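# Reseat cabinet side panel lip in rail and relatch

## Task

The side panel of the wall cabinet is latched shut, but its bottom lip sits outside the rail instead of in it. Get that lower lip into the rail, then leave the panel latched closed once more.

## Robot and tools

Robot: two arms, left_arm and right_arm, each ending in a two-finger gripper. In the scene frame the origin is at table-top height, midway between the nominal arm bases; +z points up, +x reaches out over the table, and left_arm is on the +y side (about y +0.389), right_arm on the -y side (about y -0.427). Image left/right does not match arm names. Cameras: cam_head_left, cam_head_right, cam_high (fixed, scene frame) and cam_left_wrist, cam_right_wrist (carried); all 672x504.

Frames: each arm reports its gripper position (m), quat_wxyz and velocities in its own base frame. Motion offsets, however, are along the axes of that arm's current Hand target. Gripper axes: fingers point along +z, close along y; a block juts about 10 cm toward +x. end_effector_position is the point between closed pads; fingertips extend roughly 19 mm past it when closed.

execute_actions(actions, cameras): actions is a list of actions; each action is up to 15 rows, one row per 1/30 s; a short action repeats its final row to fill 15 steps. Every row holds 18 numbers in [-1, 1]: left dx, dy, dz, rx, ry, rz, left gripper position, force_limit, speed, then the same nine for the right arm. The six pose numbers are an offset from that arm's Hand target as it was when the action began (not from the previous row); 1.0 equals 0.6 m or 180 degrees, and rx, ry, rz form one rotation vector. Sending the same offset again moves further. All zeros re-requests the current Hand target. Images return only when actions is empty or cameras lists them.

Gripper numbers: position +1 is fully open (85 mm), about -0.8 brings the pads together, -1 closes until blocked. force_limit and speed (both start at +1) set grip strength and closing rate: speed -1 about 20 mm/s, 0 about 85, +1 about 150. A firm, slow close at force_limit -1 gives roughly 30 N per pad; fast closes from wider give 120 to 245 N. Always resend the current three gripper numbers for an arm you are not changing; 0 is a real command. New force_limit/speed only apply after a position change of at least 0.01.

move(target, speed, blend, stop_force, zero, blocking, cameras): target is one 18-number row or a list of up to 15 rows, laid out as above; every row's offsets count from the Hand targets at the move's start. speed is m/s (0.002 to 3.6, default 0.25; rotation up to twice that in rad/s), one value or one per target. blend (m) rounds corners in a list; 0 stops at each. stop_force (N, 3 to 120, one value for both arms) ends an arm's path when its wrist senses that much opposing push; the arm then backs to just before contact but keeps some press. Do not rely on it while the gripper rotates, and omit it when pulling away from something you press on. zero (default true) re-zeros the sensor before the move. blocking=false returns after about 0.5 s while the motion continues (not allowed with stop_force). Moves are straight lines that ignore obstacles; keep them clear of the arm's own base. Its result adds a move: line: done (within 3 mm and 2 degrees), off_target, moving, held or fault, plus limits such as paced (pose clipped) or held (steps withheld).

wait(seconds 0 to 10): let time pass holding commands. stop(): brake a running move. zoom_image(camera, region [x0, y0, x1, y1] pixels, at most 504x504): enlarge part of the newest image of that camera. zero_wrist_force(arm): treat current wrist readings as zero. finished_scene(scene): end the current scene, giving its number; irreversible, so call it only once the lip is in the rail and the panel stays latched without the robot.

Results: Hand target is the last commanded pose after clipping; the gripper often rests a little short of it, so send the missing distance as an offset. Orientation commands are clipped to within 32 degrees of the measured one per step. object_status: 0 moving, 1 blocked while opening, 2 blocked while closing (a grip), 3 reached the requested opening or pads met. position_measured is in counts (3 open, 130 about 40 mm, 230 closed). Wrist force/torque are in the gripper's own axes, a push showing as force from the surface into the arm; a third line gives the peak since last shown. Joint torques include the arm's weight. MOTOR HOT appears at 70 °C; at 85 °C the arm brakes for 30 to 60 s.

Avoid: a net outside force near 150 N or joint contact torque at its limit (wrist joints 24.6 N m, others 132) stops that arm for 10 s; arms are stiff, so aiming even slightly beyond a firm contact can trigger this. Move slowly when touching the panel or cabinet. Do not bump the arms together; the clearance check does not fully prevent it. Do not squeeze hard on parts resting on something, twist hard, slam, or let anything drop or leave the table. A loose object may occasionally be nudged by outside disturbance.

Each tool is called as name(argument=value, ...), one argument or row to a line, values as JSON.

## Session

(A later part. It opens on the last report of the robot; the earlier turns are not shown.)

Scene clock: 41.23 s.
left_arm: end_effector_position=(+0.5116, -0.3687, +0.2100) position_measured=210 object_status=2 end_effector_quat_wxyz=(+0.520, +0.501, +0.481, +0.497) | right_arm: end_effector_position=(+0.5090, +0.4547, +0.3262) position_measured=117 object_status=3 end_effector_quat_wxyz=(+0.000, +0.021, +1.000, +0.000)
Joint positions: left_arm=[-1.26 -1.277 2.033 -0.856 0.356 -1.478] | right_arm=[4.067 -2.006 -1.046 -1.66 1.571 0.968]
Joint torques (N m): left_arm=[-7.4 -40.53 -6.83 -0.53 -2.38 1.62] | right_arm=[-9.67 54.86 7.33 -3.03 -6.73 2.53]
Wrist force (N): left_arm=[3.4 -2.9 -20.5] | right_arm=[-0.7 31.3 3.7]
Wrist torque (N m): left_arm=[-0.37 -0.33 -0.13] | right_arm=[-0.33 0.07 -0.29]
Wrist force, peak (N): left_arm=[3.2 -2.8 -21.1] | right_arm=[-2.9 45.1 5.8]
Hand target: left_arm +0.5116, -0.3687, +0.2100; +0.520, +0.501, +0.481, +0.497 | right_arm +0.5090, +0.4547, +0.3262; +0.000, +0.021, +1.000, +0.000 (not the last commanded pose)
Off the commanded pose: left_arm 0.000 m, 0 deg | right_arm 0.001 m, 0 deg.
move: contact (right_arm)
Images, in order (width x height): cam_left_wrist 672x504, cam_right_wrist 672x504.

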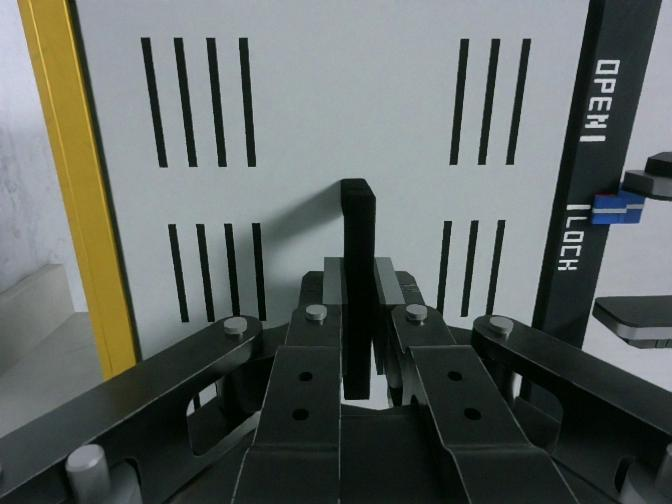

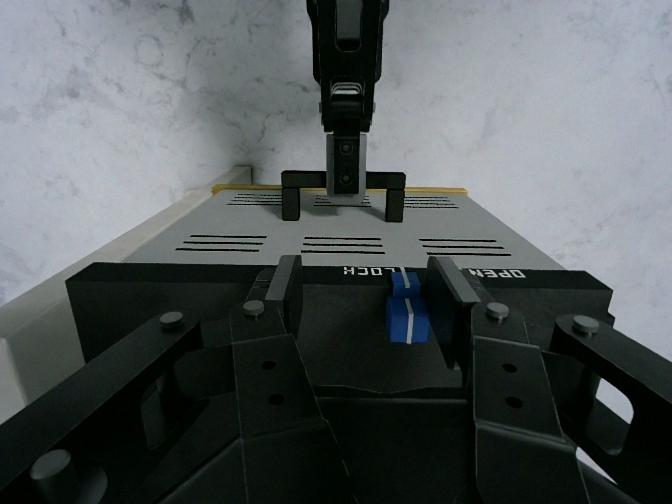

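move(
  target=[0,0,-0.003,0,0,0,-1,0,-1,0,0.02,0,0,0,0,0.1,0,0],
  speed=0.03,
  cameras=["cam_left_wrist"],
)

zoom_image(
  camera="cam_left_wrist",
  region=[530, 140, 662, 240],
)

Scene clock: 42.40 s.
left_arm: end_effector_position=(+0.5098, -0.3687, +0.2099) position_measured=210 object_status=2 end_effector_quat_wxyz=(+0.520, +0.501, +0.481, +0.497) | right_arm: end_effector_position=(+0.5094, +0.4669, +0.3262) position_measured=117 object_status=3 end_effector_quat_wxyz=(+0.000, +0.021, +1.000, +0.000) end_effector_velocity=(-0.001, -0.002, -0.001) end_effector_angular_velocity=(-0.002, +0.002, -0.001)
Joint positions: left_arm=[-1.264 -1.279 2.036 -0.859 0.352 -1.477] | right_arm=[4.077 -2.029 -1.011 -1.672 1.571 0.978]
Joint velocities: left_arm=[within noise] | right_arm=[0 0.003 -0.006 0 0 0]
Joint torques (N m): left_arm=[-3.87 -36.28 -9.58 -1.94 -1.64 1.51] | right_arm=[-9.34 47.9 11.24 3.73 2.01 -0.93]
Wrist force (N): left_arm=[1.2 -4.6 -4.3] | right_arm=[-2.3 -3.5 0.5]
Wrist torque (N m): left_arm=[-0.34 -0.23 -0.31] | right_arm=[-0.60 0.32 0.00]
Wrist force, peak (N): left_arm=[3.4 -2.8 -20.7] | right_arm=[-0.9 31.7 3.5]
Hand target: left_arm +0.5098, -0.3687, +0.2099; +0.520, +0.501, +0.481, +0.497 | right_arm +0.5095, +0.4667, +0.3262; +0.000, +0.021, +1.000, +0.000
Off the commanded pose: left_arm 0.000 m, 0 deg | right_arm 0.000 m, 0 deg.
move: done
Images, in order (width x height): cam_left_wrist 672x504.

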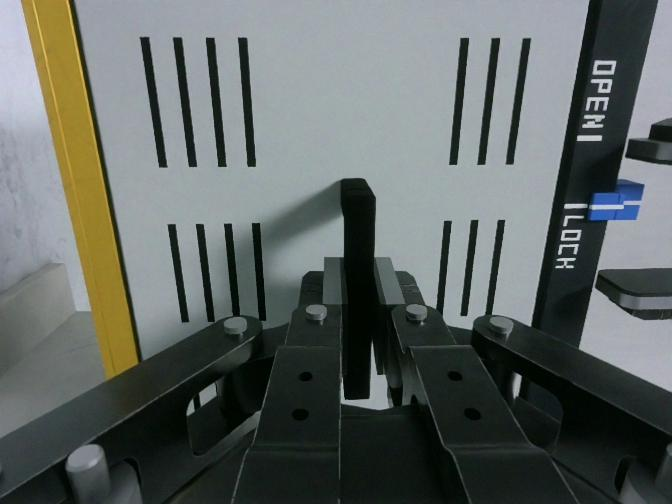

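Scaled by 3.818 from the camera's 672x504 image, which has a finer 960x720 frame.

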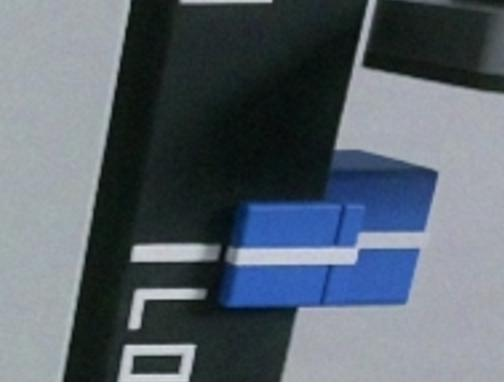

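move(
  target=[
    [0,0,0,0,0,0,-0.2,0,-0.5,0,0,-0.15,0,0,0,0.1,0,0],
    [0,0,-0.15,0,0,0,-0.2,0,-0.5,0,0,-0.15,0,0,0,0.1,0,0],
  ],
  speed=0.15,
  cameras=["cam_left_wrist"],
)

Scene clock: 45.10 s.
left_arm: end_effector_position=(+0.4200, -0.3647, +0.2068) position_measured=154 object_status=3 end_effector_quat_wxyz=(+0.520, +0.502, +0.481, +0.497) end_effector_velocity=(+0.000, +0.000, +0.000) end_effector_angular_velocity=(-0.002, +0.001, +0.000) | right_arm: end_effector_position=(+0.5095, +0.4667, +0.4162) position_measured=117 object_status=3 end_effector_quat_wxyz=(+0.000, +0.021, +1.000, +0.000)
Joint positions: left_arm=[-1.487 -1.399 2.221 -1.09 0.132 -1.307] | right_arm=[4.077 -2.096 -0.673 -1.943 1.571 0.978]
Joint velocities: left_arm=[0 -0.001 0 0.005 0 -0.006] | right_arm=[within noise]
Joint torques (N m): left_arm=[-9.96 -21.29 -11.05 1.12 -2.43 -1.98] | right_arm=[-10.12 48.85 32.94 1.44 2.11 -2.55]
Wrist force (N): left_arm=[1.5 -2.1 -4.9] | right_arm=[-2.3 -3.4 0.1]
Wrist torque (N m): left_arm=[-0.39 -0.32 -0.15] | right_arm=[-0.56 0.31 0.08]
Wrist force, peak (N): left_arm=[1.0 -1.8 -7.0] | right_arm=[-2.6 -3.3 2.8]
Hand target: left_arm +0.4200, -0.3648, +0.2068; +0.520, +0.501, +0.481, +0.497 | right_arm +0.5095, +0.4667, +0.4162; +0.000, +0.021, +1.000, +0.000
Off the commanded pose: left_arm 0.000 m, 0 deg | right_arm 0.000 m, 0 deg.
move: done
Images, in order (width x height): cam_left_wrist 672x504.

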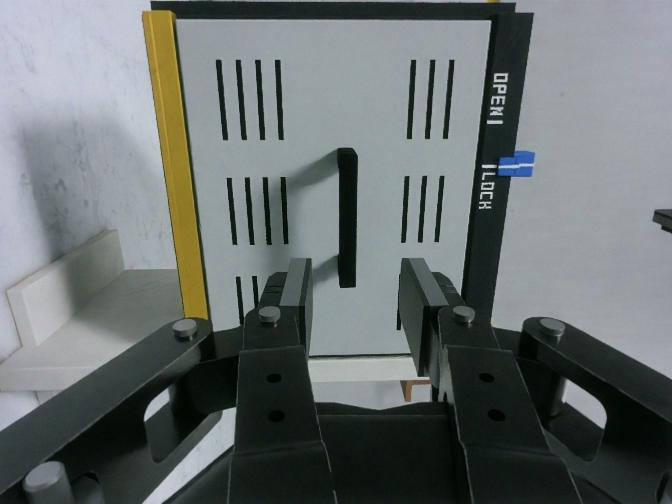

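finished_scene(
  scene=2,
)

The scene is finished: the task was done.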